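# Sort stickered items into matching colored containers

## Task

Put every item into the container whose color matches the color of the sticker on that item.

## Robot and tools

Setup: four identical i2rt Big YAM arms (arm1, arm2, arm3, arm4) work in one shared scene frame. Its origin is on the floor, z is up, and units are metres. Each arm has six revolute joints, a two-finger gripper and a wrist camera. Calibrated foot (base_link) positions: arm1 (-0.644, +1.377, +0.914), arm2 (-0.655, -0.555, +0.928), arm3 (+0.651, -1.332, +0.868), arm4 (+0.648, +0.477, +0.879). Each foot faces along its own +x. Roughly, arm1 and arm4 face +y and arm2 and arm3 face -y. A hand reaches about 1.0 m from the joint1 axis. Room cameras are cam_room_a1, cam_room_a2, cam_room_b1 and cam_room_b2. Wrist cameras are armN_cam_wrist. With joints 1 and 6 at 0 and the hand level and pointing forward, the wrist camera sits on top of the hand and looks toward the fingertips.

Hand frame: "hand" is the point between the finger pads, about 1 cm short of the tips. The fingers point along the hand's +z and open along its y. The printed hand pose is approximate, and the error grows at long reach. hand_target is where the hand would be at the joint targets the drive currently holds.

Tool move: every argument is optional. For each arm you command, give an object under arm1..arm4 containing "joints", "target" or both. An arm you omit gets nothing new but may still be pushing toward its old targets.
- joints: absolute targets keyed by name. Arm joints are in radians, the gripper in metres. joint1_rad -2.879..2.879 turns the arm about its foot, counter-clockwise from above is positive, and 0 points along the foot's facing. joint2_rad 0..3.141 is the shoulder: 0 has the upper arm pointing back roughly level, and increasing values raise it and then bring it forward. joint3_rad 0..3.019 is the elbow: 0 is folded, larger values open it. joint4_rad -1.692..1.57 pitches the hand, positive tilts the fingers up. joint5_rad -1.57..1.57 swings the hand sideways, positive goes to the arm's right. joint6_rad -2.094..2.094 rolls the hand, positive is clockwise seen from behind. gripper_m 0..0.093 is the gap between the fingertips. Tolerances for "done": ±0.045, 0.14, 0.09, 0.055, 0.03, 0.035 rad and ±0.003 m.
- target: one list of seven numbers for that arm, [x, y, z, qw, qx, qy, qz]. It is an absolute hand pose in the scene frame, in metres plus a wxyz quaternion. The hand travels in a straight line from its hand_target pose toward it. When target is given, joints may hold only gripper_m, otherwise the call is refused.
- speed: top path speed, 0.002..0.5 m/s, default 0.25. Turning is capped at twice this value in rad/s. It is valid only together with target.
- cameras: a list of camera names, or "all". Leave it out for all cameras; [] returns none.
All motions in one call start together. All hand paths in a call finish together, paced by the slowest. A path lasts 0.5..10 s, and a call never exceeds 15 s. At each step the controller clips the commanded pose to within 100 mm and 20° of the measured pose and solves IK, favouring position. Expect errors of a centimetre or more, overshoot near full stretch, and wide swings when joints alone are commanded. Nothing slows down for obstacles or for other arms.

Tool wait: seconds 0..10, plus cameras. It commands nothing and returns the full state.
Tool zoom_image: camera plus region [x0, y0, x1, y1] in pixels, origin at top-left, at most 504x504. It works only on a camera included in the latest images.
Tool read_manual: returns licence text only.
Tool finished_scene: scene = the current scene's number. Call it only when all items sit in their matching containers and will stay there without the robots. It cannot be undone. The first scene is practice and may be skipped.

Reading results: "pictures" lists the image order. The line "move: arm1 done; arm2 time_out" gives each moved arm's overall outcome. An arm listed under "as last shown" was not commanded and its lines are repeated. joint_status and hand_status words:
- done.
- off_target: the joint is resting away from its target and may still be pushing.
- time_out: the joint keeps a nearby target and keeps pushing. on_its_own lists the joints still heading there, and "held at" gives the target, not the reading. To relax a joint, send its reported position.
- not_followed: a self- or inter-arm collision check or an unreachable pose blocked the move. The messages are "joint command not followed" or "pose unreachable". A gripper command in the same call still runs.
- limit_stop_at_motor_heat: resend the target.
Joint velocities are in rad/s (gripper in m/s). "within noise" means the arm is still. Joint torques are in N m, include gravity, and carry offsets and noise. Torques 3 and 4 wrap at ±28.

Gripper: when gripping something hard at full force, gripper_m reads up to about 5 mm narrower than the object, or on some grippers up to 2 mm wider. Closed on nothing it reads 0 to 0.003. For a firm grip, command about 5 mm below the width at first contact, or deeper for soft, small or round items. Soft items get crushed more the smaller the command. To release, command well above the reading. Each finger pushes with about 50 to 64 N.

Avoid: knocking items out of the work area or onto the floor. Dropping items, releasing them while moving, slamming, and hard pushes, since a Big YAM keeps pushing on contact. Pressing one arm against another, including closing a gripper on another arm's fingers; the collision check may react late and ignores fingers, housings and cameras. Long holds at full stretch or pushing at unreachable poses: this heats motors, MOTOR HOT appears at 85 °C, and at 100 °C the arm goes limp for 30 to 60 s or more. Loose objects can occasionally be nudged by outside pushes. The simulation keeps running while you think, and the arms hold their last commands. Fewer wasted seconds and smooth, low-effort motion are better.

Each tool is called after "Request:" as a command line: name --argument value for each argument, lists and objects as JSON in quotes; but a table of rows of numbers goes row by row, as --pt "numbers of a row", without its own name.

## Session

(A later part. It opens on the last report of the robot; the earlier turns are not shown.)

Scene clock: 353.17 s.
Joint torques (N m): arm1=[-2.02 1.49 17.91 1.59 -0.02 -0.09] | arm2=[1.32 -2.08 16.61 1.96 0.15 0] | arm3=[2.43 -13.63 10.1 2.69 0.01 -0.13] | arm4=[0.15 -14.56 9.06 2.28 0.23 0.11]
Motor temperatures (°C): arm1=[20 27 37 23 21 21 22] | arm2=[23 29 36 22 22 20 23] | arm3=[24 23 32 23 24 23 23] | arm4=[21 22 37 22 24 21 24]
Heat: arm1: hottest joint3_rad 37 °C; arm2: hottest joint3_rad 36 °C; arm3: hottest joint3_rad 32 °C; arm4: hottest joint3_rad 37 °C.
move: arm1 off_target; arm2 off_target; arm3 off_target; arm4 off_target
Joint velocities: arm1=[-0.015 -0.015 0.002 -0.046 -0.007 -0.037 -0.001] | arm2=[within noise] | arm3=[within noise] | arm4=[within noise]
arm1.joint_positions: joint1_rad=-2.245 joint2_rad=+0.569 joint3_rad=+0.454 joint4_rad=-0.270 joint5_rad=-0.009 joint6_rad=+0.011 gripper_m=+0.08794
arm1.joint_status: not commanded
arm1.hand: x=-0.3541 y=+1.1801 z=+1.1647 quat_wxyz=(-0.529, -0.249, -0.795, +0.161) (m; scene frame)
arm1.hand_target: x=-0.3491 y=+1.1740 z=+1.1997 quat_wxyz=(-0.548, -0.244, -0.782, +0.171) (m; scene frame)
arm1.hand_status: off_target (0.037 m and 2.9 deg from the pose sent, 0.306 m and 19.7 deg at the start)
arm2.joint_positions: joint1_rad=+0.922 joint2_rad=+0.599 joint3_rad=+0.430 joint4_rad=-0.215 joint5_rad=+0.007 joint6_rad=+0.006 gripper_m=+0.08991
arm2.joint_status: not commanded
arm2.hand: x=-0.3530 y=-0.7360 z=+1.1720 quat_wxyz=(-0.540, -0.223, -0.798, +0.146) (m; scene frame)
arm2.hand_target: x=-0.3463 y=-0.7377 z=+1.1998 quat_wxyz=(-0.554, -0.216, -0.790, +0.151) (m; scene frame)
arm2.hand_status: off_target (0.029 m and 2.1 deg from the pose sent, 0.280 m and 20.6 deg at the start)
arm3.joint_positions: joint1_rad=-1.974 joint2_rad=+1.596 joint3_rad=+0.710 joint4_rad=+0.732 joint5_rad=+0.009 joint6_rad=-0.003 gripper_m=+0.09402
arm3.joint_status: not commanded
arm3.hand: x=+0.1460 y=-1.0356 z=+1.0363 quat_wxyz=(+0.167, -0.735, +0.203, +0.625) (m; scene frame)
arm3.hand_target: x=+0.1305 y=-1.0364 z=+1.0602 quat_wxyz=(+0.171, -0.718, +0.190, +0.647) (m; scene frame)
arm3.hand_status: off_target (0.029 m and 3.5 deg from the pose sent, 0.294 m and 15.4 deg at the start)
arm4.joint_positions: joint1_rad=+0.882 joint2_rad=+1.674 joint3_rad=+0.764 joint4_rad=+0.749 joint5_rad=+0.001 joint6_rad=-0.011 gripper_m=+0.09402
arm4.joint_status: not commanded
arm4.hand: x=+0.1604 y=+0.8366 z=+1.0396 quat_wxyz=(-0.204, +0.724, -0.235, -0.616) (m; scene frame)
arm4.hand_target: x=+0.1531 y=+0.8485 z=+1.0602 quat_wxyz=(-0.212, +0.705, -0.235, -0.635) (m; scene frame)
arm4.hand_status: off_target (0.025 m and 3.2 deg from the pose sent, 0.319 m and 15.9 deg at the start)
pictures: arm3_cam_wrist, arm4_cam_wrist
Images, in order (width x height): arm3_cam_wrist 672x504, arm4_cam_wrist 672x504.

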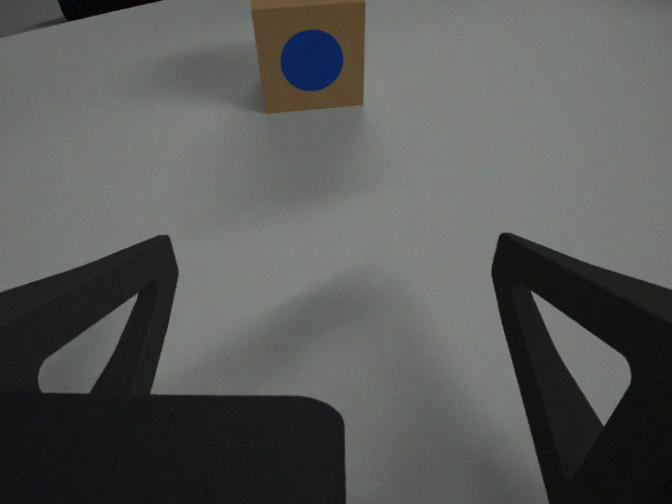

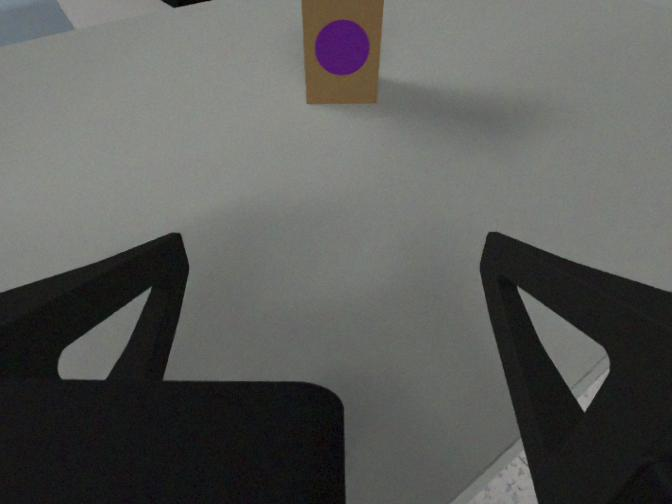

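Request:
move --arm1 '{"joints":{"joint2_rad":0.486,"joint3_rad":0.582,"joint4_rad":-0.445}}' --arm2 '{"joints":{"joint2_rad":0.486,"joint3_rad":0.582,"joint4_rad":-0.445}}' --arm3 '{"target":[0.0522,-0.9928,1.052,0.1272,-0.7186,0.1364,0.6701],"speed":0.12}' --arm4 '{"target":[0.0724,0.9125,1.055,0.2079,-0.6966,0.2230,0.6495],"speed":0.12}' --cameras '["arm3_cam_wrist","arm4_cam_wrist"]'

Scene clock: 382.23 s.
Joint torques (N m): arm1=[-2.02 2.26 16.98 1.35 -0.07 -0.05] | arm2=[1.44 -0.73 15.88 1.92 0.16 0.01] | arm3=[0.5 -16.32 10.73 2.04 -0.12 -0.14] | arm4=[-0.03 -17.03 9.98 1.11 -0.05 0.06]
Motor temperatures (°C): arm1=[20 26 41 23 21 21 22] | arm2=[23 27 38 22 22 20 23] | arm3=[24 24 31 23 24 23 23] | arm4=[21 23 39 22 24 21 24]
Heat: arm1: hottest joint3_rad 41 °C; arm2: hottest joint3_rad 38 °C; arm3: hottest joint3_rad 31 °C; arm4: hottest joint3_rad 39 °C.
move: arm1 done; arm2 done; arm3 off_target; arm4 off_target
Joint velocities: within noise
arm1.joint_positions: joint1_rad=-2.245 joint2_rad=+0.482 joint3_rad=+0.528 joint4_rad=-0.436 joint5_rad=-0.009 joint6_rad=+0.011 gripper_m=+0.08794
arm1.joint_status: all done
arm1.hand: x=-0.3699 y=+1.1914 z=+1.1993 quat_wxyz=(-0.527, -0.249, -0.797, +0.160) (m; scene frame)
arm1.hand_target: x=-0.3681 y=+1.1876 z=+1.2292 quat_wxyz=(-0.542, -0.245, -0.786, +0.169) (m; scene frame)
arm1.hand_status: not commanded
arm2.joint_positions: joint1_rad=+0.922 joint2_rad=+0.481 joint3_rad=+0.539 joint4_rad=-0.430 joint5_rad=+0.007 joint6_rad=+0.006 gripper_m=+0.08991
arm2.joint_status: all done
arm2.hand: x=-0.3738 y=-0.7240 z=+1.2265 quat_wxyz=(-0.544, -0.223, -0.795, +0.148) (m; scene frame)
arm2.hand_target: x=-0.3712 y=-0.7235 z=+1.2479 quat_wxyz=(-0.553, -0.216, -0.790, +0.151) (m; scene frame)
arm2.hand_status: not commanded
arm3.joint_positions: joint1_rad=-1.993 joint2_rad=+1.797 joint3_rad=+0.962 joint4_rad=+0.739 joint5_rad=-0.177 joint6_rad=-0.017 gripper_m=+0.09402
arm3.joint_status: not commanded
arm3.hand: x=+0.0603 y=-1.0077 z=+1.0399 quat_wxyz=(+0.117, -0.729, +0.139, +0.660) (m; scene frame)
arm3.hand_target: x=+0.0531 y=-0.9933 z=+1.0520 quat_wxyz=(+0.127, -0.719, +0.136, +0.670) (m; scene frame)
arm3.hand_status: off_target (0.021 m and 2.0 deg from the pose sent, 0.104 m and 10.4 deg at the start)
arm4.joint_positions: joint1_rad=+0.869 joint2_rad=+1.878 joint3_rad=+1.062 joint4_rad=+0.740 joint5_rad=-0.030 joint6_rad=-0.011 gripper_m=+0.09402
arm4.joint_status: not commanded
arm4.hand: x=+0.0803 y=+0.9004 z=+1.0548 quat_wxyz=(-0.207, +0.698, -0.221, -0.649) (m; scene frame)
arm4.hand_target: x=+0.0731 y=+0.9120 z=+1.0549 quat_wxyz=(-0.208, +0.697, -0.223, -0.649) (m; scene frame)
arm4.hand_status: off_target (0.014 m and 0.4 deg from the pose sent, 0.117 m and 5.1 deg at the start)
pictures: arm3_cam_wrist, arm4_cam_wrist
Images, in order (width x height): arm3_cam_wrist 672x504, arm4_cam_wrist 672x504.

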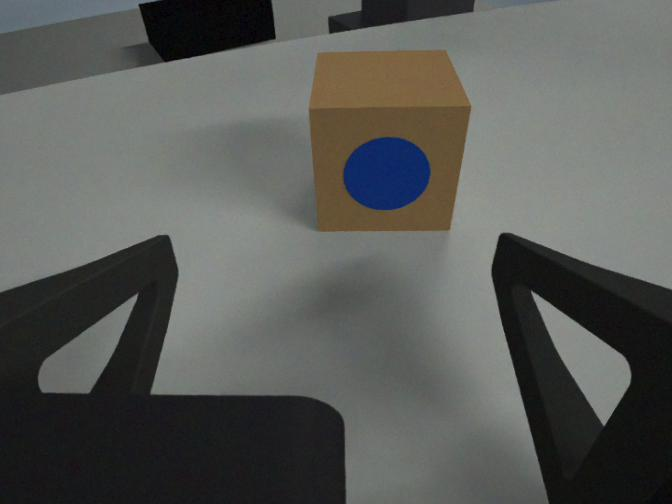

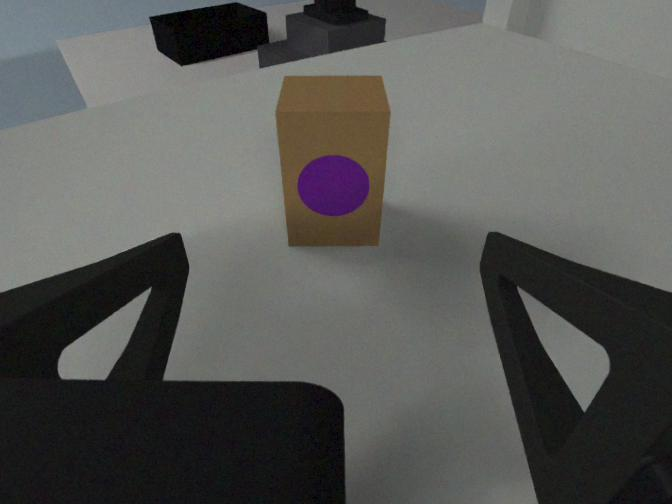

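Request:
move --arm3 '{"target":[0.060,-0.976,1.048,0.1272,-0.7186,0.1364,0.6701],"speed":0.08}' --arm4 '{"target":[-0.008,0.9685,1.038,0.2079,-0.6966,0.2230,0.6495],"speed":0.1}' --cameras '["arm3_cam_wrist","arm4_cam_wrist"]'

Scene clock: 407.23 s.
Joint torques (N m): arm1=[-2.49 2.37 17.17 1.36 -0.04 -0.04] | arm2=[1.38 -0.67 15.88 1.96 0.16 0.01] | arm3=[0.38 -15.74 11.06 2.32 -0.11 -0.12] | arm4=[1.08 -21.19 11.12 1.05 0.18 0.05]
Motor temperatures (°C): arm1=[20 25 42 23 21 21 22] | arm2=[23 26 43 22 22 20 23] | arm3=[24 24 31 23 24 23 23] | arm4=[21 24 39 22 24 21 24]
Heat: arm1: hottest joint3_rad 42 °C; arm2: hottest joint3_rad 43 °C; arm3: hottest joint3_rad 31 °C; arm4: hottest joint3_rad 39 °C.
move: arm3 off_target; arm4 off_target
Joint velocities: within noise
arm1, arm2: as last shown
arm2.hand_target: x=-0.3712 y=-0.7235 z=+1.2480 quat_wxyz=(-0.553, -0.216, -0.790, +0.151) (m; scene frame)
arm3.joint_positions: joint1_rad=-2.027 joint2_rad=+1.805 joint3_rad=+0.962 joint4_rad=+0.739 joint5_rad=-0.212 joint6_rad=-0.020 gripper_m=+0.09402
arm3.joint_status: not commanded
arm3.hand: x=+0.0692 y=-0.9932 z=+1.0349 quat_wxyz=(+0.116, -0.731, +0.139, +0.658) (m; scene frame)
arm3.hand_target: x=+0.0614 y=-0.9765 z=+1.0483 quat_wxyz=(+0.127, -0.719, +0.136, +0.670) (m; scene frame)
arm3.hand_status: off_target (0.023 m and 2.4 deg from the pose sent, 0.033 m and 2.0 deg at the start)
arm4.joint_positions: joint1_rad=+0.869 joint2_rad=+2.093 joint3_rad=+1.388 joint4_rad=+0.627 joint5_rad=-0.030 joint6_rad=-0.011 gripper_m=+0.09402
arm4.joint_status: not commanded
arm4.hand: x=+0.0024 y=+0.9590 z=+1.0384 quat_wxyz=(-0.207, +0.699, -0.221, -0.647) (m; scene frame)
arm4.hand_target: x=-0.0072 y=+0.9678 z=+1.0379 quat_wxyz=(-0.208, +0.697, -0.223, -0.649) (m; scene frame)
arm4.hand_status: off_target (0.014 m and 0.5 deg from the pose sent, 0.113 m and 0.4 deg at the start)
pictures: arm3_cam_wrist, arm4_cam_wrist
Images, in order (width x height): arm3_cam_wrist 672x504, arm4_cam_wrist 672x504.

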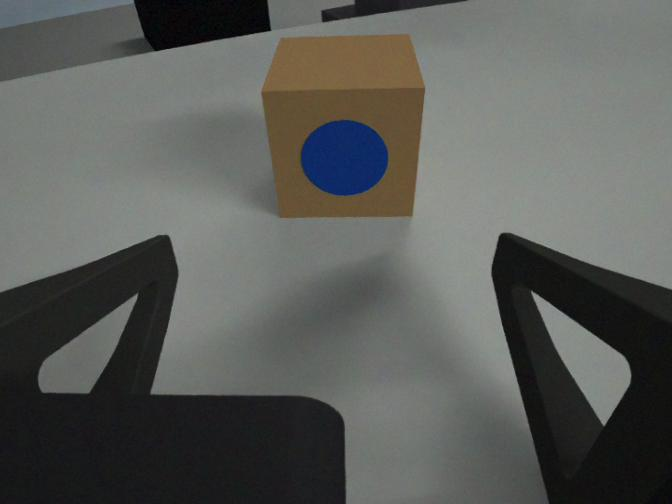

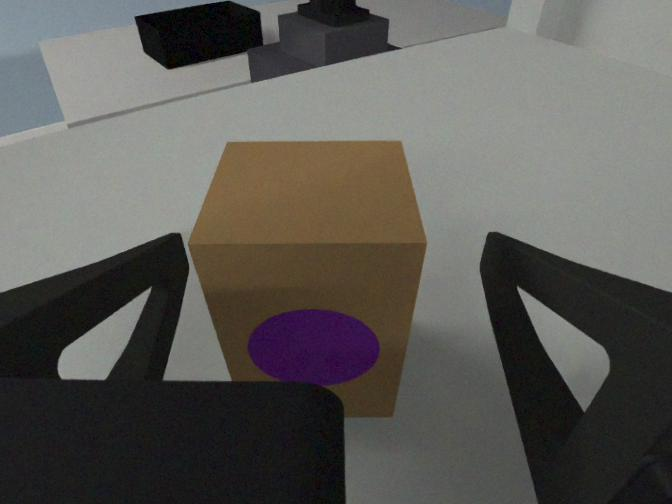

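Request:
move --arm3 '{"target":[-0.0265,-0.9595,1.046,0.1272,-0.7186,0.1364,0.6701],"speed":0.08}' --arm4 '{"joints":{"gripper_m":0.037}}' --cameras '["arm3_cam_wrist","arm4_cam_wrist"]'

Scene clock: 423.00 s.
Joint torques (N m): arm1=[-2.37 1.9 17.2 1.42 -0.05 -0.04] | arm2=[1.44 -0.79 15.88 1.94 0.16 0] | arm3=[2.37 -19.31 11.73 1.46 0.08 -0.07] | arm4=[1.03 -21.01 11.08 1.02 0.17 0.06]
Motor temperatures (°C): arm1=[20 25 42 23 21 21 22] | arm2=[23 26 44 22 22 20 23] | arm3=[24 24 31 23 24 23 23] | arm4=[21 25 41 22 24 21 24]
Heat: arm1: hottest joint3_rad 42 °C; arm2: hottest joint3_rad 44 °C; arm3: hottest joint3_rad 31 °C; arm4: hottest joint3_rad 41 °C.
move: arm3 off_target; arm4 off_target
Joint velocities: within noise
arm1, arm2: as last shown
arm3.joint_positions: joint1_rad=-1.997 joint2_rad=+1.967 joint3_rad=+1.230 joint4_rad=+0.655 joint5_rad=-0.160 joint6_rad=-0.020 gripper_m=+0.09402
arm3.joint_status: not commanded
arm3.hand: x=-0.0093 y=-0.9589 z=+1.0379 quat_wxyz=(+0.128, -0.724, +0.143, +0.663) (m; scene frame)
arm3.hand_target: x=-0.0254 y=-0.9601 z=+1.0461 quat_wxyz=(+0.127, -0.718, +0.136, +0.670) (m; scene frame)
arm3.hand_status: off_target (0.019 m and 1.2 deg from the pose sent, 0.102 m and 2.4 deg at the start)
arm4.joint_positions: joint1_rad=+0.869 joint2_rad=+2.093 joint3_rad=+1.388 joint4_rad=+0.627 joint5_rad=-0.030 joint6_rad=-0.011 gripper_m=+0.04430
arm4.joint_status: gripper_m off_target (ended at +0.04433, target +0.03700)
arm4.hand: x=+0.0024 y=+0.9591 z=+1.0384 quat_wxyz=(-0.207, +0.699, -0.221, -0.647) (m; scene frame)
arm4.hand_target: x=-0.0071 y=+0.9679 z=+1.0379 quat_wxyz=(-0.208, +0.697, -0.223, -0.649) (m; scene frame)
arm4.hand_status: not commanded
pictures: arm3_cam_wrist, arm4_cam_wrist
Images, in order (width x height): arm3_cam_wrist 672x504, arm4_cam_wrist 672x504.

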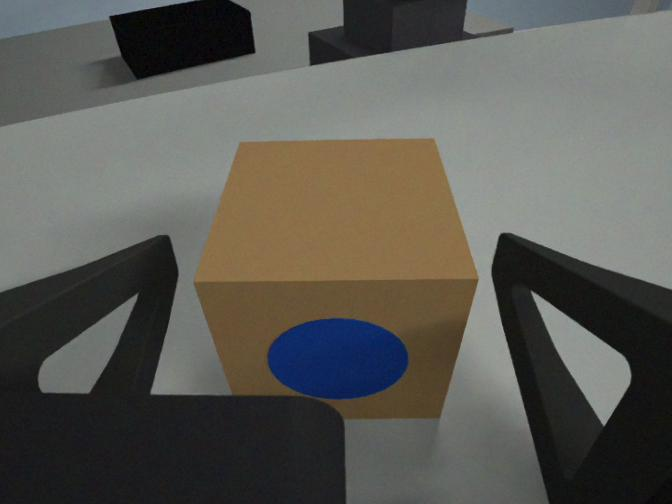

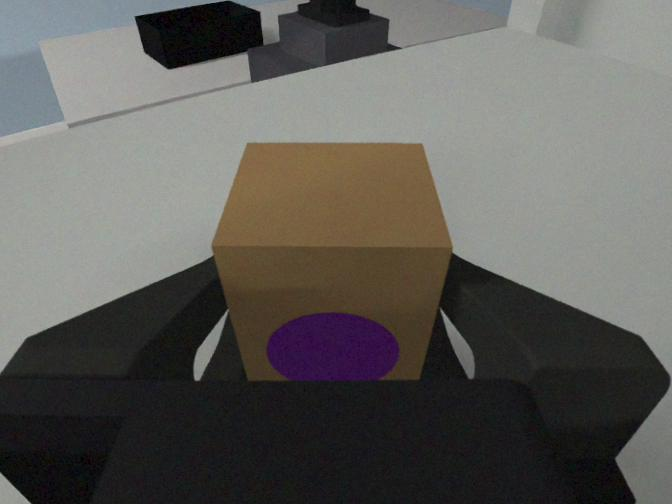

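Request:
move --arm3 '{"joints":{"gripper_m":0.046}}' --cameras '[]'

Request:
move --arm3 '{"target":[-0.0254,-0.9601,1.12,0.1272,-0.7186,0.1364,0.6701],"speed":0.15}' --arm4 '{"target":[-0.0072,0.968,1.115,0.2079,-0.6966,0.2230,0.6495],"speed":0.15}' --cameras '["arm3_cam_wrist","arm4_cam_wrist"]'

Scene clock: 433.27 s.
Joint torques (N m): arm1=[-2.43 2.02 17.22 1.24 -0.04 -0.09] | arm2=[1.38 -0.85 15.86 1.96 0.16 0] | arm3=[2.49 -19.25 11.73 1.52 0.03 -0.08] | arm4=[0.97 -20.78 11.06 1.03 0.17 0.09]
Motor temperatures (°C): arm1=[20 25 43 23 21 21 22] | arm2=[23 26 44 22 22 20 23] | arm3=[24 25 32 23 24 23 23] | arm4=[21 26 41 22 24 21 25]
Heat: arm1: hottest joint3_rad 43 °C; arm2: hottest joint3_rad 44 °C; arm3: hottest joint3_rad 32 °C; arm4: hottest joint3_rad 41 °C.
move: arm3 off_target
Joint velocities: within noise
arm1, arm2, arm4: as last shown
arm3.joint_positions: joint1_rad=-1.997 joint2_rad=+1.967 joint3_rad=+1.230 joint4_rad=+0.654 joint5_rad=-0.159 joint6_rad=-0.021 gripper_m=+0.05306
arm3.joint_status: gripper_m off_target (ended at +0.05309, target +0.04600)
arm3.hand: x=-0.0093 y=-0.9587 z=+1.0376 quat_wxyz=(+0.128, -0.724, +0.143, +0.663) (m; scene frame)
arm3.hand_target: x=-0.0254 y=-0.9601 z=+1.0462 quat_wxyz=(+0.127, -0.718, +0.136, +0.670) (m; scene frame)
arm3.hand_status: not commanded
pictures: none
No camera images: "cameras" was empty.

Scene clock: 434.60 s.
Joint torques (N m): arm1=[-1.67 1.96 17.18 1.43 -0.05 -0.05] | arm2=[1.44 -0.73 15.87 1.95 0.16 0.01] | arm3=[2.43 -21.66 12.66 1.69 0.08 -0.06] | arm4=[0.62 -24.47 11.7 1.1 0.22 0.1]
Motor temperatures (°C): arm1=[20 25 43 23 21 21 22] | arm2=[23 25 44 22 22 20 23] | arm3=[24 25 32 23 24 23 23] | arm4=[21 26 41 22 24 21 25]
Heat: arm1: hottest joint3_rad 43 °C; arm2: hottest joint3_rad 44 °C; arm3: hottest joint3_rad 32 °C; arm4: hottest joint3_rad 41 °C.
move: arm3 off_target; arm4 off_target
Joint velocities: within noise
arm1, arm2: as last shown
arm3.joint_positions: joint1_rad=-1.997 joint2_rad=+1.876 joint3_rad=+1.272 joint4_rad=+0.486 joint5_rad=-0.159 joint6_rad=-0.021 gripper_m=+0.05306
arm3.joint_status: not commanded
arm3.hand: x=-0.0097 y=-0.9578 z=+1.0870 quat_wxyz=(+0.124, -0.735, +0.147, +0.651) (m; scene frame)
arm3.hand_target: x=-0.0234 y=-0.9611 z=+1.1202 quat_wxyz=(+0.127, -0.718, +0.137, +0.670) (m; scene frame)
arm3.hand_status: off_target (0.037 m and 3.2 deg from the pose sent, 0.084 m and 1.3 deg at the start)
arm4.joint_positions: joint1_rad=+0.869 joint2_rad=+2.016 joint3_rad=+1.422 joint4_rad=+0.470 joint5_rad=-0.030 joint6_rad=-0.011 gripper_m=+0.04430
arm4.joint_status: not commanded
arm4.hand: x=+0.0016 y=+0.9600 z=+1.0795 quat_wxyz=(-0.201, +0.714, -0.226, -0.632) (m; scene frame)
arm4.hand_target: x=-0.0054 y=+0.9666 z=+1.1151 quat_wxyz=(-0.208, +0.697, -0.223, -0.650) (m; scene frame)
arm4.hand_status: off_target (0.037 m and 3.0 deg from the pose sent, 0.078 m and 0.5 deg at the start)
pictures: arm3_cam_wrist, arm4_cam_wrist
Images, in order (width x height): arm3_cam_wrist 672x504, arm4_cam_wrist 672x504.

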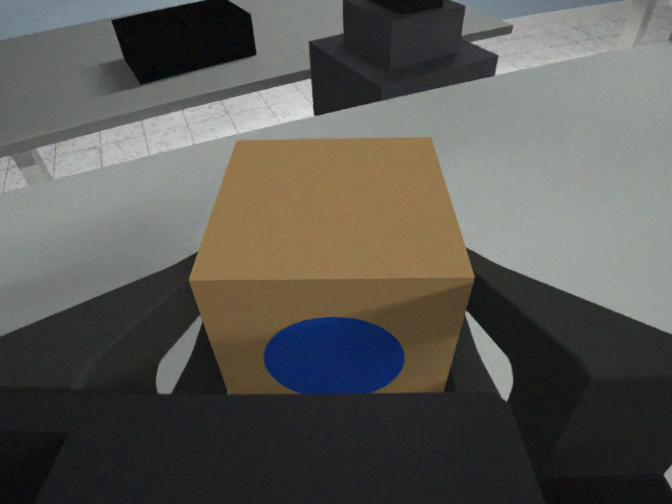

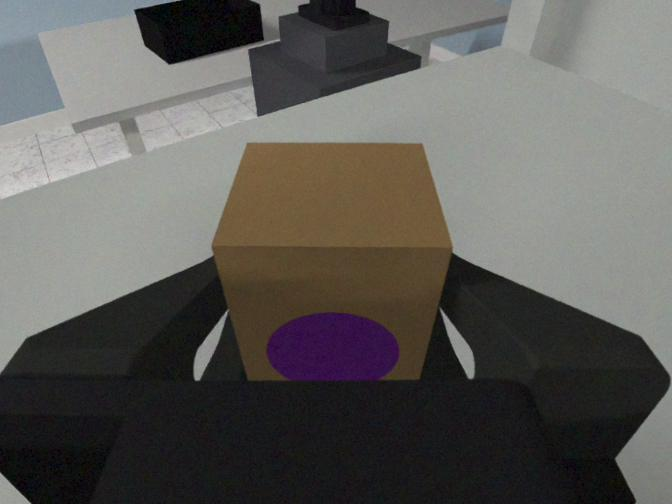

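Request:
move --arm3 '{"target":[0.3046,-1.132,1.20,0.1484,-0.7913,0.2120,0.5540],"speed":0.25}' --arm4 '{"target":[0.3286,0.7177,1.20,0.1820,-0.7768,0.2599,0.5439],"speed":0.25}' --cameras '[]'

Request:
move --arm3 '{"joints":{"joint2_rad":0.486,"joint3_rad":0.582,"joint4_rad":-0.445,"joint5_rad":0,"joint6_rad":0}}' --arm4 '{"joints":{"joint2_rad":0.486,"joint3_rad":0.582,"joint4_rad":-0.445,"joint5_rad":0,"joint6_rad":0}}' --cameras '[]'

Request:
move --arm3 '{"joints":{"joint1_rad":0.9959}}' --arm4 '{"joints":{"joint1_rad":-1.1336}}' --cameras '[]'

Request:
move --arm3 '{"joints":{"joint2_rad":2.073,"joint3_rad":1.8567,"joint4_rad":-1.3545,"joint6_rad":0.873}}' --arm4 '{"joints":{"joint2_rad":1.741,"joint3_rad":1.3219,"joint4_rad":-1.1517,"joint6_rad":-1.02}}' --cameras '["arm3_cam_wrist","arm4_cam_wrist","cam_room_a1","cam_room_a2"]'

Request:
zoom_image --camera "cam_room_a1" --region '[130, 200, 330, 400]'

Request:
zoom_image --camera "cam_room_a2" --region '[220, 220, 400, 400]'

Scene clock: 472.73 s.
Joint torques (N m): arm1=[-2.67 2.26 16.95 1.39 -0.08 -0.05] | arm2=[1.38 -0.73 15.86 1.94 0.16 0.01] | arm3=[2.32 -2.67 9.96 1.62 0.11 0.02] | arm4=[1.32 -2.78 10.06 1.01 0.19 0.15]
Motor temperatures (°C): arm1=[20 24 44 23 21 21 21] | arm2=[23 25 45 22 22 20 23] | arm3=[24 25 32 23 24 23 24] | arm4=[21 26 40 22 24 21 26]
Heat: arm1: hottest joint3_rad 44 °C; arm2: hottest joint3_rad 45 °C; arm3: hottest joint3_rad 32 °C; arm4: hottest joint3_rad 40 °C.
move: arm3 done; arm4 done
Joint velocities: within noise
arm1, arm2: as last shown
arm3.joint_positions: joint1_rad=-1.967 joint2_rad=+0.720 joint3_rad=+0.691 joint4_rad=-0.299 joint5_rad=+0.022 joint6_rad=-0.011 gripper_m=+0.05306
arm3.joint_status: not commanded
arm3.hand: x=+0.3080 y=-1.1274 z=+1.2053 quat_wxyz=(+0.155, -0.787, +0.213, +0.558) (m; scene frame)
arm3.hand_target: x=+0.3047 y=-1.1320 z=+1.2000 quat_wxyz=(+0.148, -0.791, +0.212, +0.554) (m; scene frame)
arm3.hand_status: done (0.008 m and 1.0 deg from the pose sent, 0.377 m and 15.1 deg at the start)
arm4.joint_positions: joint1_rad=+0.872 joint2_rad=+0.732 joint3_rad=+0.655 joint4_rad=-0.258 joint5_rad=+0.009 joint6_rad=-0.011 gripper_m=+0.04430
arm4.joint_status: not commanded
arm4.hand: x=+0.3313 y=+0.7189 z=+1.2040 quat_wxyz=(-0.188, +0.773, -0.257, -0.549) (m; scene frame)
arm4.hand_target: x=+0.3286 y=+0.7177 z=+1.2000 quat_wxyz=(-0.182, +0.777, -0.260, -0.544) (m; scene frame)
arm4.hand_status: done (0.005 m and 1.1 deg from the pose sent, 0.424 m and 13.2 deg at the start)
pictures: none
No camera images: "cameras" was empty.

Scene clock: 473.80 s.
Joint torques (N m): arm1=[-1.26 1.67 17.21 1.4 -0.06 -0.07] | arm2=[1.32 -0.79 15.87 1.98 0.17 0.01] | arm3=[2.26 0.32 11.3 1.88 -0.08 0.02] | arm4=[1.44 0.38 11.28 1.06 -0.06 0.16]
Motor temperatures (°C): arm1=[20 24 44 23 21 21 21] | arm2=[23 25 45 22 22 20 23] | arm3=[24 25 32 23 24 23 24] | arm4=[21 26 40 22 24 21 26]
Heat: arm1: hottest joint3_rad 44 °C; arm2: hottest joint3_rad 45 °C; arm3: hottest joint3_rad 32 °C; arm4: hottest joint3_rad 40 °C.
move: arm3 done; arm4 done
Joint velocities: within noise
arm1, arm2: as last shown
arm3.joint_positions: joint1_rad=-1.966 joint2_rad=+0.482 joint3_rad=+0.570 joint4_rad=-0.446 joint5_rad=+0.002 joint6_rad=-0.007 gripper_m=+0.05306
arm3.joint_status: all done
arm3.hand: x=+0.3653 y=-1.1644 z=+1.1783 quat_wxyz=(+0.143, -0.796, +0.211, +0.548) (m; scene frame)
arm3.hand_target: x=+0.3614 y=-1.1681 z=+1.1850 quat_wxyz=(+0.137, -0.795, +0.207, +0.554) (m; scene frame)
arm3.hand_status: not commanded
arm4.joint_positions: joint1_rad=+0.872 joint2_rad=+0.479 joint3_rad=+0.561 joint4_rad=-0.435 joint5_rad=+0.004 joint6_rad=-0.011 gripper_m=+0.04430
arm4.joint_status: all done
arm4.hand: x=+0.3869 y=+0.6760 z=+1.1913 quat_wxyz=(-0.183, +0.778, -0.257, -0.543) (m; scene frame)
arm4.hand_target: x=+0.3838 y=+0.6744 z=+1.1997 quat_wxyz=(-0.177, +0.777, -0.257, -0.546) (m; scene frame)
arm4.hand_status: not commanded
pictures: none
No camera images: "cameras" was empty.

Scene clock: 476.13 s.
Joint torques (N m): arm1=[-2.55 2.9 17.07 1.25 -0.09 -0.04] | arm2=[1.26 -0.67 15.87 1.95 0.15 0.01] | arm3=[1.85 0.15 11.3 1.88 0.12 0] | arm4=[0.44 0.79 11.22 1.11 -0.01 0.14]
Motor temperatures (°C): arm1=[20 24 44 23 21 21 21] | arm2=[23 25 45 22 22 20 23] | arm3=[24 25 32 23 24 23 24] | arm4=[21 26 40 22 24 21 26]
Heat: arm1: hottest joint3_rad 44 °C; arm2: hottest joint3_rad 45 °C; arm3: hottest joint3_rad 32 °C; arm4: hottest joint3_rad 40 °C.
move: arm3 done; arm4 done
Joint velocities: within noise
arm1, arm2: as last shown
arm3.joint_positions: joint1_rad=+0.986 joint2_rad=+0.483 joint3_rad=+0.570 joint4_rad=-0.446 joint5_rad=-0.002 joint6_rad=-0.006 gripper_m=+0.05309
arm3.joint_status: all done
arm3.hand: x=+0.9009 y=-1.5405 z=+1.1836 quat_wxyz=(-0.536, -0.278, -0.771, +0.202) (m; scene frame)
arm3.hand_target: x=+0.9036 y=-1.5392 z=+1.1907 quat_wxyz=(-0.542, -0.276, -0.768, +0.201) (m; scene frame)
arm3.hand_status: not commanded
arm4.joint_positions: joint1_rad=-1.132 joint2_rad=+0.479 joint3_rad=+0.561 joint4_rad=-0.435 joint5_rad=+0.003 joint6_rad=-0.011 gripper_m=+0.04428
arm4.joint_status: all done
arm4.hand: x=+0.9388 y=+0.6336 z=+1.1888 quat_wxyz=(-0.553, +0.205, -0.796, -0.135) (m; scene frame)
arm4.hand_target: x=+0.9403 y=+0.6343 z=+1.1972 quat_wxyz=(-0.554, +0.200, -0.796, -0.139) (m; scene frame)
arm4.hand_status: not commanded
pictures: none
No camera images: "cameras" was empty.

Scene clock: 478.17 s.
Joint torques (N m): arm1=[-2.14 2.37 17.16 1.61 -0.06 -0.08] | arm2=[1.14 -0.73 15.87 1.94 0.15 0] | arm3=[1.85 -24.88 12.49 -0.5 0.18 0.03] | arm4=[0.56 -17.85 10.37 -0.35 -0.11 -0.1]
Motor temperatures (°C): arm1=[20 24 44 23 21 21 21] | arm2=[23 25 45 22 22 20 23] | arm3=[24 25 33 23 24 23 24] | arm4=[21 26 41 22 24 21 26]
Heat: arm1: hottest joint3_rad 44 °C; arm2: hottest joint3_rad 45 °C; arm3: hottest joint3_rad 33 °C; arm4: hottest joint3_rad 41 °C.
move: arm3 done; arm4 done
Joint velocities: within noise
arm1.joint_positions: joint1_rad=-2.245 joint2_rad=+0.482 joint3_rad=+0.528 joint4_rad=-0.436 joint5_rad=-0.009 joint6_rad=+0.011 gripper_m=+0.08794
arm1.joint_status: not commanded
arm1.hand: x=-0.3699 y=+1.1914 z=+1.1993 quat_wxyz=(-0.527, -0.249, -0.797, +0.160) (m; scene frame)
arm1.hand_target: x=-0.3681 y=+1.1876 z=+1.2292 quat_wxyz=(-0.542, -0.245, -0.786, +0.169) (m; scene frame)
arm1.hand_status: not commanded
arm2.joint_positions: joint1_rad=+0.922 joint2_rad=+0.481 joint3_rad=+0.539 joint4_rad=-0.430 joint5_rad=+0.007 joint6_rad=+0.006 gripper_m=+0.08991
arm2.joint_status: not commanded
arm2.hand: x=-0.3738 y=-0.7240 z=+1.2265 quat_wxyz=(-0.544, -0.223, -0.795, +0.148) (m; scene frame)
arm2.hand_target: x=-0.3712 y=-0.7235 z=+1.2480 quat_wxyz=(-0.553, -0.216, -0.790, +0.151) (m; scene frame)
arm2.hand_status: not commanded
arm3.joint_positions: joint1_rad=+0.986 joint2_rad=+2.091 joint3_rad=+1.808 joint4_rad=-1.348 joint5_rad=-0.001 joint6_rad=+0.866 gripper_m=+0.05310
arm3.joint_status: all done
arm3.hand: x=+1.1236 y=-1.7333 z=+0.9470 quat_wxyz=(+0.025, -0.707, -0.707, +0.006) (m; scene frame)
arm3.hand_target: x=+1.1392 y=-1.7387 z=+0.9755 quat_wxyz=(-0.005, -0.706, -0.708, +0.005) (m; scene frame)
arm3.hand_status: not commanded
arm4.joint_positions: joint1_rad=-1.132 joint2_rad=+1.748 joint3_rad=+1.278 joint4_rad=-1.141 joint5_rad=+0.003 joint6_rad=-1.007 gripper_m=+0.04430
arm4.joint_status: all done
arm4.hand: x=+1.0764 y=+0.7078 z=+0.9491 quat_wxyz=(+0.023, +0.682, -0.731, -0.004) (m; scene frame)
arm4.hand_target: x=+1.0905 y=+0.7148 z=+0.9672 quat_wxyz=(+0.003, +0.687, -0.727, +0.000) (m; scene frame)
arm4.hand_status: not commanded
pictures: arm3_cam_wrist, arm4_cam_wrist, cam_room_a1, cam_room_a2
Images, in order (width x height): arm3_cam_wrist 672x504, arm4_cam_wrist 672x504, cam_room_a1 672x504, cam_room_a2 672x504.

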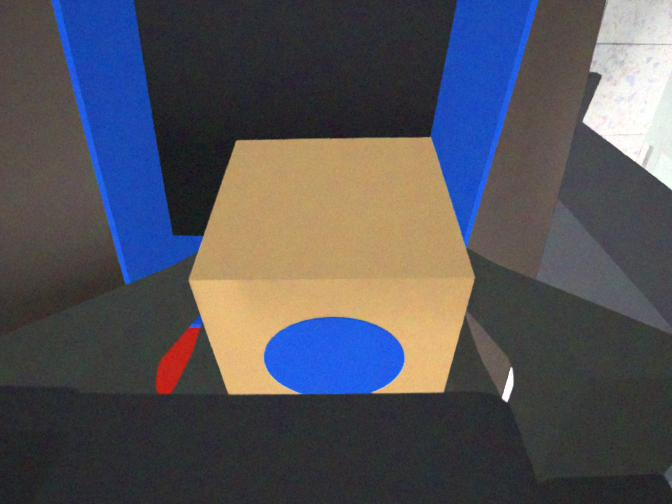

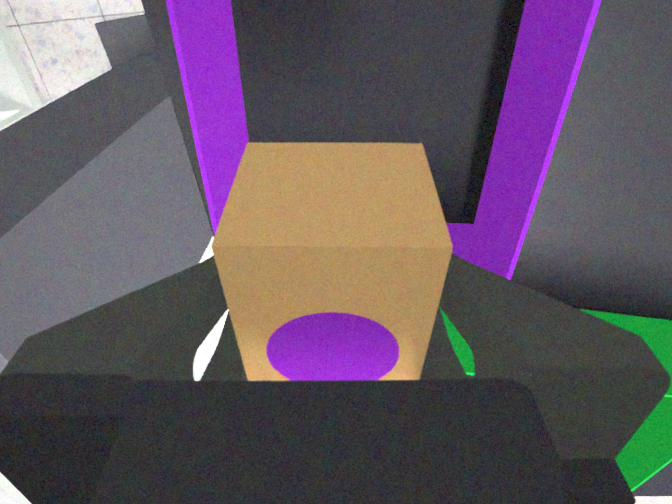

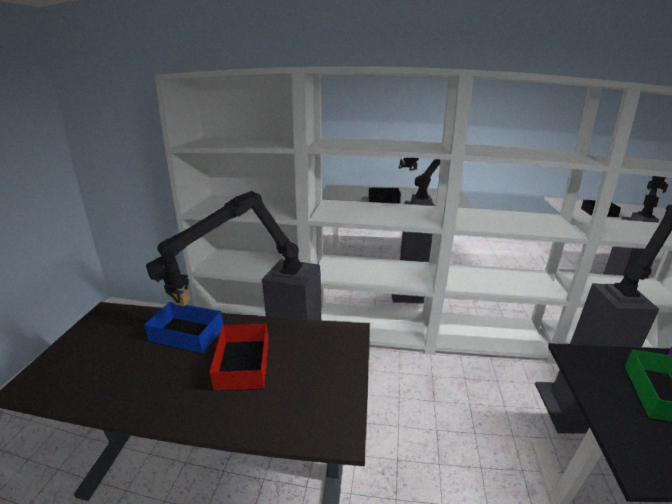

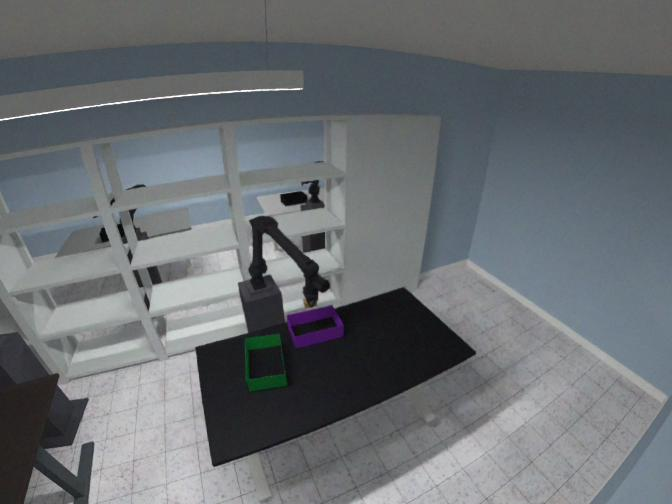

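Scaled by 2.520.

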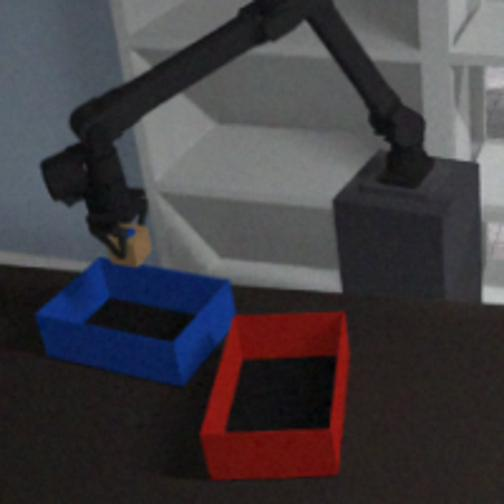

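Scaled by 2.800.

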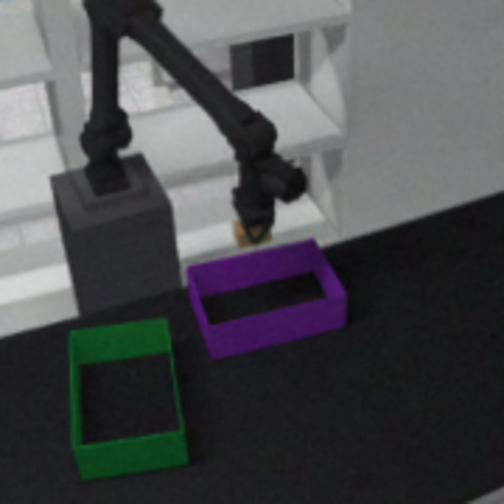

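Request:
move --arm3 '{"target":[1.155,-1.740,0.825,0.0177,0.707,0.707,0.0035],"speed":0.2}' --arm4 '{"target":[1.100,0.718,0.825,-0.0178,0.682,-0.7314,0.0029],"speed":0.2}' --cameras '["arm3_cam_wrist","arm4_cam_wrist"]'

Request:
move --arm3 '{"target":[1.155,-1.740,0.760,0.0177,0.707,0.707,0.0035],"speed":0.1}' --arm4 '{"target":[1.100,0.718,0.752,-0.0178,0.682,-0.7314,0.0029],"speed":0.1}' --cameras '["arm3_cam_wrist","arm4_cam_wrist"]'

Scene clock: 511.57 s.
Joint torques (N m): arm1=[-2.73 1.9 17.17 1.28 -0.02 -0.06] | arm2=[1.38 -0.73 15.87 1.98 0.16 0] | arm3=[2.08 -24.88 7.88 0.36 0.02 0.02] | arm4=[0.26 -18.14 6.45 0.4 -0.11 -0.03]
Motor temperatures (°C): arm1=[20 24 45 23 21 21 21] | arm2=[23 25 46 22 22 20 23] | arm3=[24 26 35 23 24 23 25] | arm4=[21 27 40 22 24 21 26]
Heat: arm1: hottest joint3_rad 45 °C; arm2: hottest joint3_rad 46 °C; arm3: hottest joint3_rad 35 °C; arm4: hottest joint3_rad 40 °C.
move: arm3 off_target; arm4 done
Joint velocities: within noise
arm1, arm2: as last shown
arm3.joint_positions: joint1_rad=+0.995 joint2_rad=+2.244 joint3_rad=+1.719 joint4_rad=-1.037 joint5_rad=-0.011 joint6_rad=+0.881 gripper_m=+0.05311
arm3.joint_status: not commanded
arm3.hand: x=+1.1454 y=-1.7442 z=+0.8203 quat_wxyz=(-0.009, -0.709, -0.705, -0.002) (m; scene frame)
arm3.hand_target: x=+1.1550 y=-1.7398 z=+0.8250 quat_wxyz=(-0.018, -0.707, -0.707, -0.004) (m; scene frame)
arm3.hand_status: off_target (0.011 m and 1.1 deg from the pose sent, 0.126 m and 5.0 deg at the start)
arm4.joint_positions: joint1_rad=-1.132 joint2_rad=+1.940 joint3_rad=+1.186 joint4_rad=-0.783 joint5_rad=-0.001 joint6_rad=-1.007 gripper_m=+0.04430
arm4.joint_status: not commanded
arm4.hand: x=+1.0953 y=+0.7187 z=+0.8283 quat_wxyz=(-0.014, +0.682, -0.731, +0.003) (m; scene frame)
arm4.hand_target: x=+1.1000 y=+0.7179 z=+0.8251 quat_wxyz=(-0.018, +0.682, -0.731, +0.003) (m; scene frame)
arm4.hand_status: done (0.006 m and 0.5 deg from the pose sent, 0.127 m and 4.7 deg at the start)
pictures: arm3_cam_wrist, arm4_cam_wrist
Images, in order (width x height): arm3_cam_wrist 672x504, arm4_cam_wrist 672x504.

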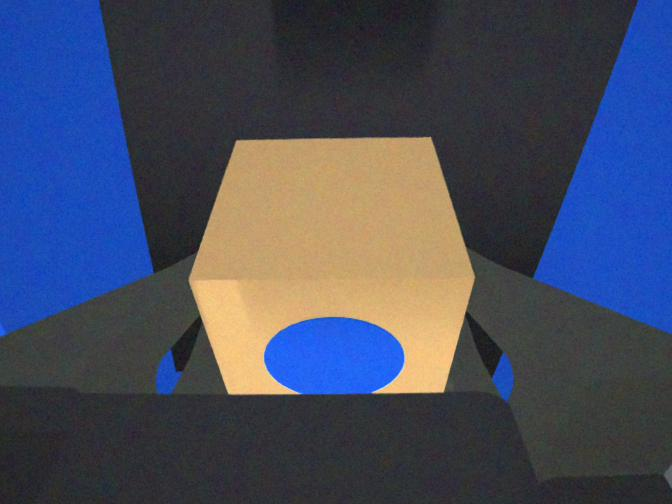

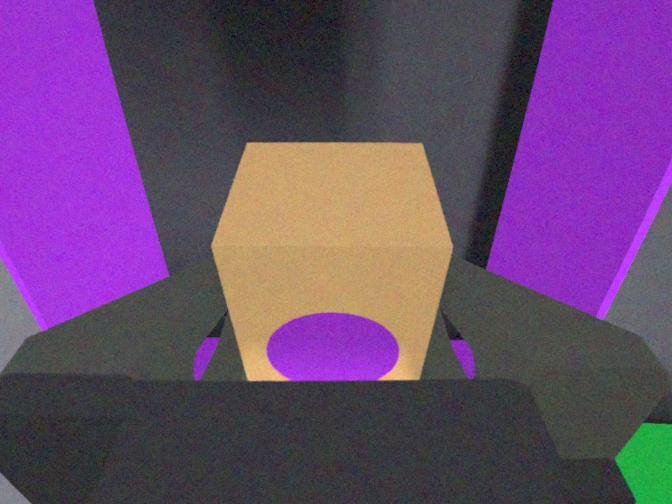

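Scene clock: 512.93 s.
Joint torques (N m): arm1=[-2.78 2.2 17.13 1.28 -0.01 -0.05] | arm2=[1.32 -0.79 15.86 1.94 0.16 0.01] | arm3=[2.02 -23.59 7.1 0.32 0.07 0.02] | arm4=[0.09 -18.08 5.29 0.55 -0.11 -0.01]
Motor temperatures (°C): arm1=[20 24 45 23 21 21 21] | arm2=[23 25 46 22 22 20 23] | arm3=[24 26 35 23 24 23 25] | arm4=[21 27 40 22 24 21 26]
Heat: arm1: hottest joint3_rad 45 °C; arm2: hottest joint3_rad 46 °C; arm3: hottest joint3_rad 35 °C; arm4: hottest joint3_rad 40 °C.
move: arm3 off_target; arm4 done
Joint velocities: within noise
arm1, arm2: as last shown
arm3.joint_positions: joint1_rad=+0.995 joint2_rad=+2.323 joint3_rad=+1.705 joint4_rad=-0.922 joint5_rad=-0.012 joint6_rad=+0.882 gripper_m=+0.05311
arm3.joint_status: not commanded
arm3.hand: x=+1.1497 y=-1.7481 z=+0.7672 quat_wxyz=(-0.020, -0.710, -0.704, -0.003) (m; scene frame)
arm3.hand_target: x=+1.1548 y=-1.7399 z=+0.7602 quat_wxyz=(-0.018, -0.707, -0.707, -0.003) (m; scene frame)
arm3.hand_status: off_target (0.012 m and 0.5 deg from the pose sent, 0.061 m and 1.1 deg at the start)
arm4.joint_positions: joint1_rad=-1.132 joint2_rad=+2.077 joint3_rad=+1.176 joint4_rad=-0.626 joint5_rad=-0.001 joint6_rad=-1.007 gripper_m=+0.04430
arm4.joint_status: not commanded
arm4.hand: x=+1.0985 y=+0.7203 z=+0.7599 quat_wxyz=(-0.018, +0.682, -0.731, +0.005) (m; scene frame)
arm4.hand_target: x=+1.0999 y=+0.7179 z=+0.7520 quat_wxyz=(-0.018, +0.682, -0.731, +0.003) (m; scene frame)
arm4.hand_status: done (0.008 m and 0.2 deg from the pose sent, 0.076 m and 0.5 deg at the start)
pictures: arm3_cam_wrist, arm4_cam_wrist
Images, in order (width x height): arm3_cam_wrist 672x504, arm4_cam_wrist 672x504.

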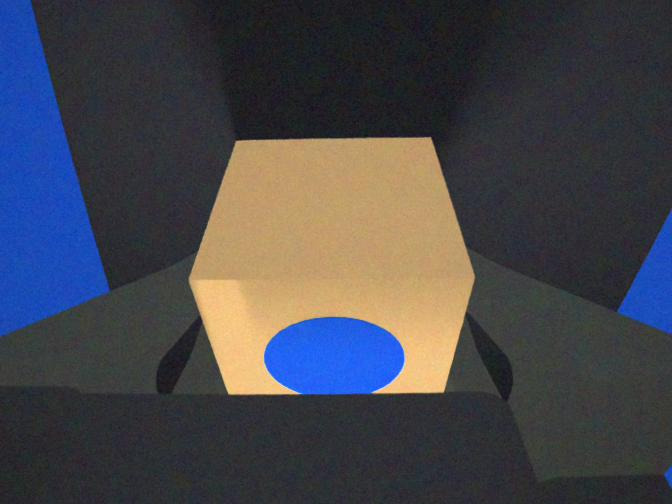

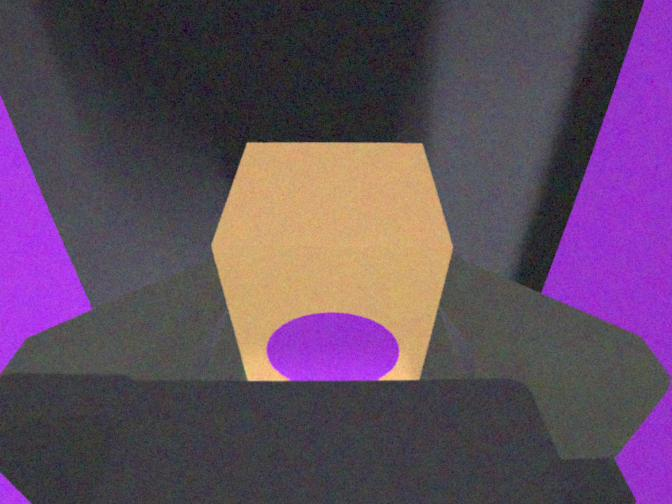

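Request:
move --arm3 '{"target":[1.152,-1.740,0.747,0.0177,0.707,0.707,0.0035],"speed":0.06}' --arm4 '{"target":[1.099,0.718,0.738,-0.0178,0.682,-0.7314,0.0029],"speed":0.06}' --cameras '[]'

Request:
move --arm3 '{"target":[1.152,-1.740,0.737,0.0177,0.707,0.707,0.0035],"speed":0.05}' --arm4 '{"target":[1.099,0.718,0.727,-0.0178,0.682,-0.7314,0.0029],"speed":0.05}' --cameras '[]'

Scene clock: 517.20 s.
Joint torques (N m): arm1=[-2.2 1.79 17.24 1.37 -0.02 -0.06] | arm2=[1.49 -0.79 15.88 1.92 0.16 0] | arm3=[1.85 -22.42 6.31 0.94 0.07 0] | arm4=[-0.09 -17.79 5.01 0.57 -0.1 0]
Motor temperatures (°C): arm1=[20 24 45 23 21 21 21] | arm2=[23 25 46 22 22 20 23] | arm3=[24 26 35 23 24 23 25] | arm4=[21 27 39 22 24 21 26]
Heat: arm1: hottest joint3_rad 45 °C; arm2: hottest joint3_rad 46 °C; arm3: hottest joint3_rad 35 °C; arm4: hottest joint3_rad 39 °C.
move: arm3 off_target; arm4 off_target
Joint velocities: within noise
arm1, arm2: as last shown
arm3.joint_positions: joint1_rad=+0.995 joint2_rad=+2.323 joint3_rad=+1.702 joint4_rad=-0.909 joint5_rad=-0.012 joint6_rad=+0.882 gripper_m=+0.05311
arm3.joint_status: not commanded
arm3.hand: x=+1.1513 y=-1.7495 z=+0.7666 quat_wxyz=(-0.025, -0.710, -0.704, -0.004) (m; scene frame)
arm3.hand_target: x=+1.1515 y=-1.7397 z=+0.7475 quat_wxyz=(-0.018, -0.707, -0.707, -0.003) (m; scene frame)
arm3.hand_status: off_target (0.022 m and 1.0 deg from the pose sent, 0.022 m and 0.5 deg at the start)
arm4.joint_positions: joint1_rad=-1.132 joint2_rad=+2.099 joint3_rad=+1.176 joint4_rad=-0.596 joint5_rad=-0.001 joint6_rad=-1.007 gripper_m=+0.04430
arm4.joint_status: not commanded
arm4.hand: x=+1.0998 y=+0.7210 z=+0.7492 quat_wxyz=(-0.022, +0.682, -0.731, +0.006) (m; scene frame)
arm4.hand_target: x=+1.0988 y=+0.7178 z=+0.7383 quat_wxyz=(-0.018, +0.682, -0.731, +0.003) (m; scene frame)
arm4.hand_status: off_target (0.012 m and 0.6 deg from the pose sent, 0.022 m and 0.2 deg at the start)
pictures: none
No camera images: "cameras" was empty.

Scene clock: 518.17 s.
Joint torques (N m): arm1=[-2.49 2.84 17.13 1.52 -0.06 -0.06] | arm2=[1.44 -0.73 15.83 1.94 0.17 0] | arm3=[2.02 -20.95 6.26 1.58 0.07 -0.01] | arm4=[0.26 -17.55 5.01 0.39 -0.1 -0.01]
Motor temperatures (°C): arm1=[20 24 45 23 21 21 21] | arm2=[23 25 46 22 22 20 23] | arm3=[24 27 34 23 24 23 25] | arm4=[21 27 39 22 24 21 26]
Heat: arm1: hottest joint3_rad 45 °C; arm2: hottest joint3_rad 46 °C; arm3: hottest joint3_rad 34 °C; arm4: hottest joint3_rad 39 °C.
move: arm3 off_target; arm4 off_target
Joint velocities: within noise
arm1, arm2: as last shown
arm3.joint_positions: joint1_rad=+0.995 joint2_rad=+2.323 joint3_rad=+1.700 joint4_rad=-0.906 joint5_rad=-0.012 joint6_rad=+0.882 gripper_m=+0.05311
arm3.joint_status: not commanded
arm3.hand: x=+1.1512 y=-1.7494 z=+0.7660 quat_wxyz=(-0.026, -0.710, -0.704, -0.004) (m; scene frame)
arm3.hand_target: x=+1.1509 y=-1.7393 z=+0.7380 quat_wxyz=(-0.017, -0.707, -0.707, -0.003) (m; scene frame)
arm3.hand_status: off_target (0.031 m and 1.0 deg from the pose sent, 0.031 m and 1.0 deg at the start)
arm4.joint_positions: joint1_rad=-1.132 joint2_rad=+2.121 joint3_rad=+1.176 joint4_rad=-0.575 joint5_rad=-0.001 joint6_rad=-1.007 gripper_m=+0.04430
arm4.joint_status: not commanded
arm4.hand: x=+1.0993 y=+0.7208 z=+0.7389 quat_wxyz=(-0.022, +0.682, -0.731, +0.006) (m; scene frame)
arm4.hand_target: x=+1.0988 y=+0.7178 z=+0.7273 quat_wxyz=(-0.018, +0.682, -0.731, +0.003) (m; scene frame)
arm4.hand_status: off_target (0.012 m and 0.5 deg from the pose sent, 0.022 m and 0.6 deg at the start)
pictures: none
No camera images: "cameras" was empty.

Request:
move --arm3 '{"target":[1.150,-1.745,0.725,0.0177,0.707,0.707,0.0035],"speed":0.05}' --arm4 '{"target":[1.097,0.718,0.716,-0.0178,0.682,-0.7314,0.0029],"speed":0.05}' --cameras '["arm3_cam_wrist","arm4_cam_wrist","cam_room_a1","cam_room_a2"]'

Request:
zoom_image --camera "cam_room_a1" --region '[130, 260, 250, 380]'

Scene clock: 524.93 s.
Joint torques (N m): arm1=[-2.67 2.14 17.11 1.36 -0.02 -0.03] | arm2=[1.2 -0.79 15.87 1.96 0.16 0] | arm3=[1.44 -19.02 6.61 2.1 0.06 -0.08] | arm4=[0.32 -16.09 4.77 1.16 -0.12 0.02]
Motor temperatures (°C): arm1=[20 24 45 23 21 21 21] | arm2=[23 25 46 22 22 20 23] | arm3=[24 27 34 23 24 23 25] | arm4=[21 27 38 22 24 21 26]
Heat: arm1: hottest joint3_rad 45 °C; arm2: hottest joint3_rad 46 °C; arm3: hottest joint3_rad 34 °C; arm4: hottest joint3_rad 38 °C.
move: arm3 off_target; arm4 off_target
Joint velocities: within noise
arm1, arm2: as last shown
arm3.joint_positions: joint1_rad=+0.995 joint2_rad=+2.323 joint3_rad=+1.699 joint4_rad=-0.903 joint5_rad=-0.012 joint6_rad=+0.881 gripper_m=+0.05311
arm3.joint_status: not commanded
arm3.hand: x=+1.1513 y=-1.7495 z=+0.7657 quat_wxyz=(-0.026, -0.709, -0.704, -0.004) (m; scene frame)
arm3.hand_target: x=+1.1480 y=-1.7434 z=+0.7268 quat_wxyz=(-0.017, -0.707, -0.707, -0.003) (m; scene frame)
arm3.hand_status: off_target (0.041 m and 1.1 deg from the pose sent, 0.041 m and 1.0 deg at the start)
arm4.joint_positions: joint1_rad=-1.132 joint2_rad=+2.121 joint3_rad=+1.176 joint4_rad=-0.568 joint5_rad=-0.001 joint6_rad=-1.007 gripper_m=+0.04430
arm4.joint_status: not commanded
arm4.hand: x=+1.1008 y=+0.7216 z=+0.7388 quat_wxyz=(-0.025, +0.682, -0.731, +0.006) (m; scene frame)
arm4.hand_target: x=+1.0962 y=+0.7175 z=+0.7170 quat_wxyz=(-0.018, +0.682, -0.731, +0.003) (m; scene frame)
arm4.hand_status: off_target (0.023 m and 0.9 deg from the pose sent, 0.023 m and 0.5 deg at the start)
pictures: arm3_cam_wrist, arm4_cam_wrist, cam_room_a1, cam_room_a2
Images, in order (width x height): arm3_cam_wrist 672x504, arm4_cam_wrist 672x504, cam_room_a1 672x504, cam_room_a2 672x504.

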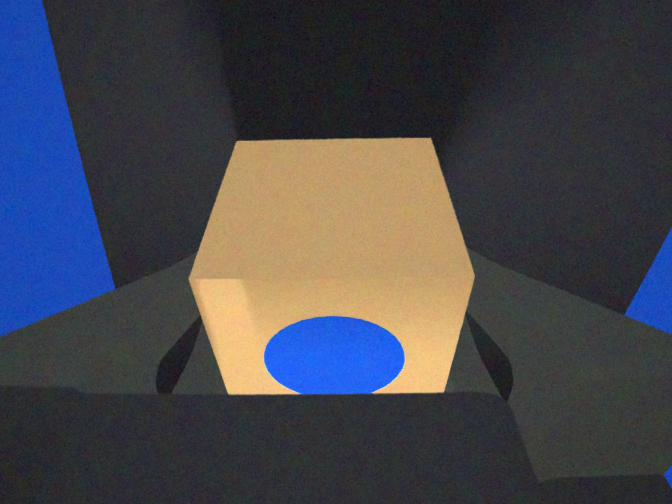

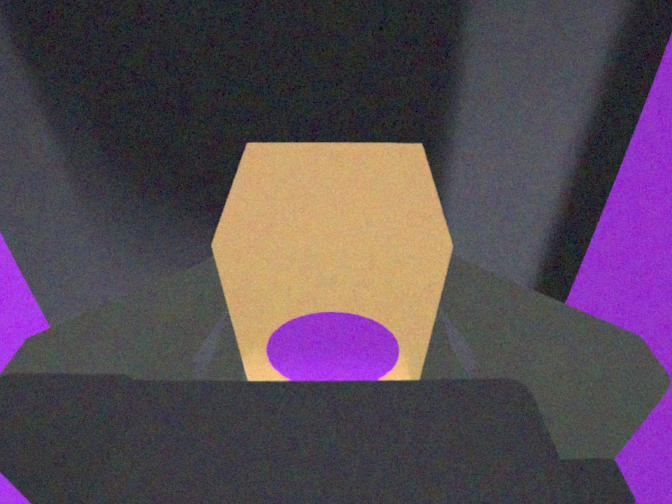

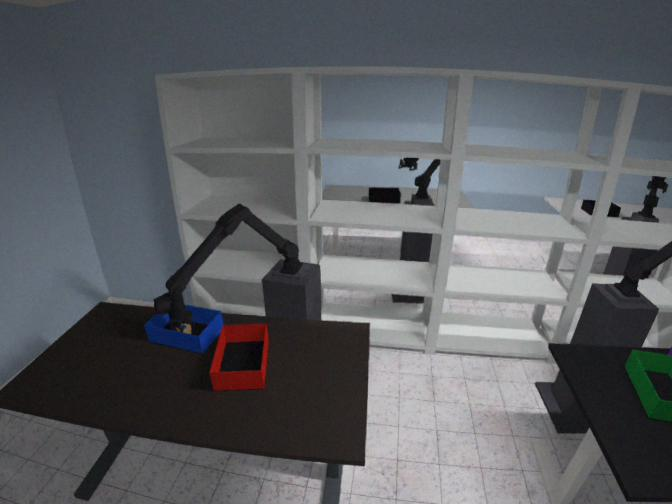

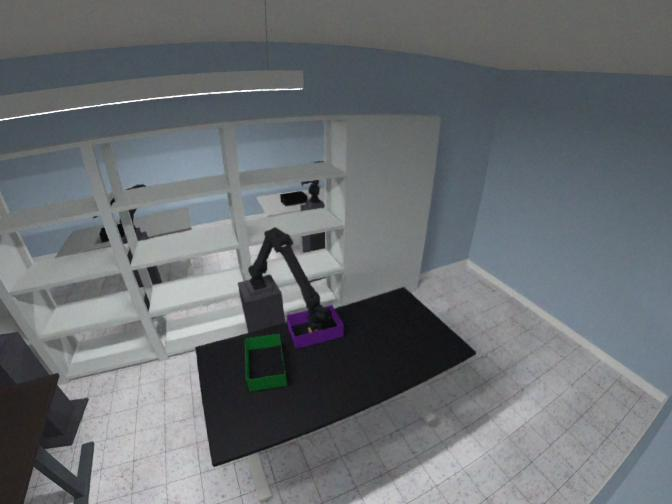

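Scaled by 4.200.

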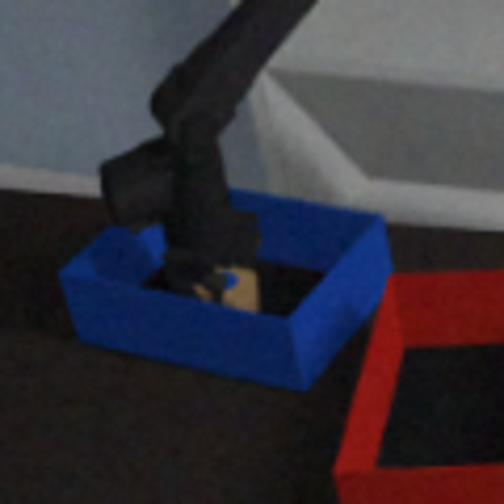

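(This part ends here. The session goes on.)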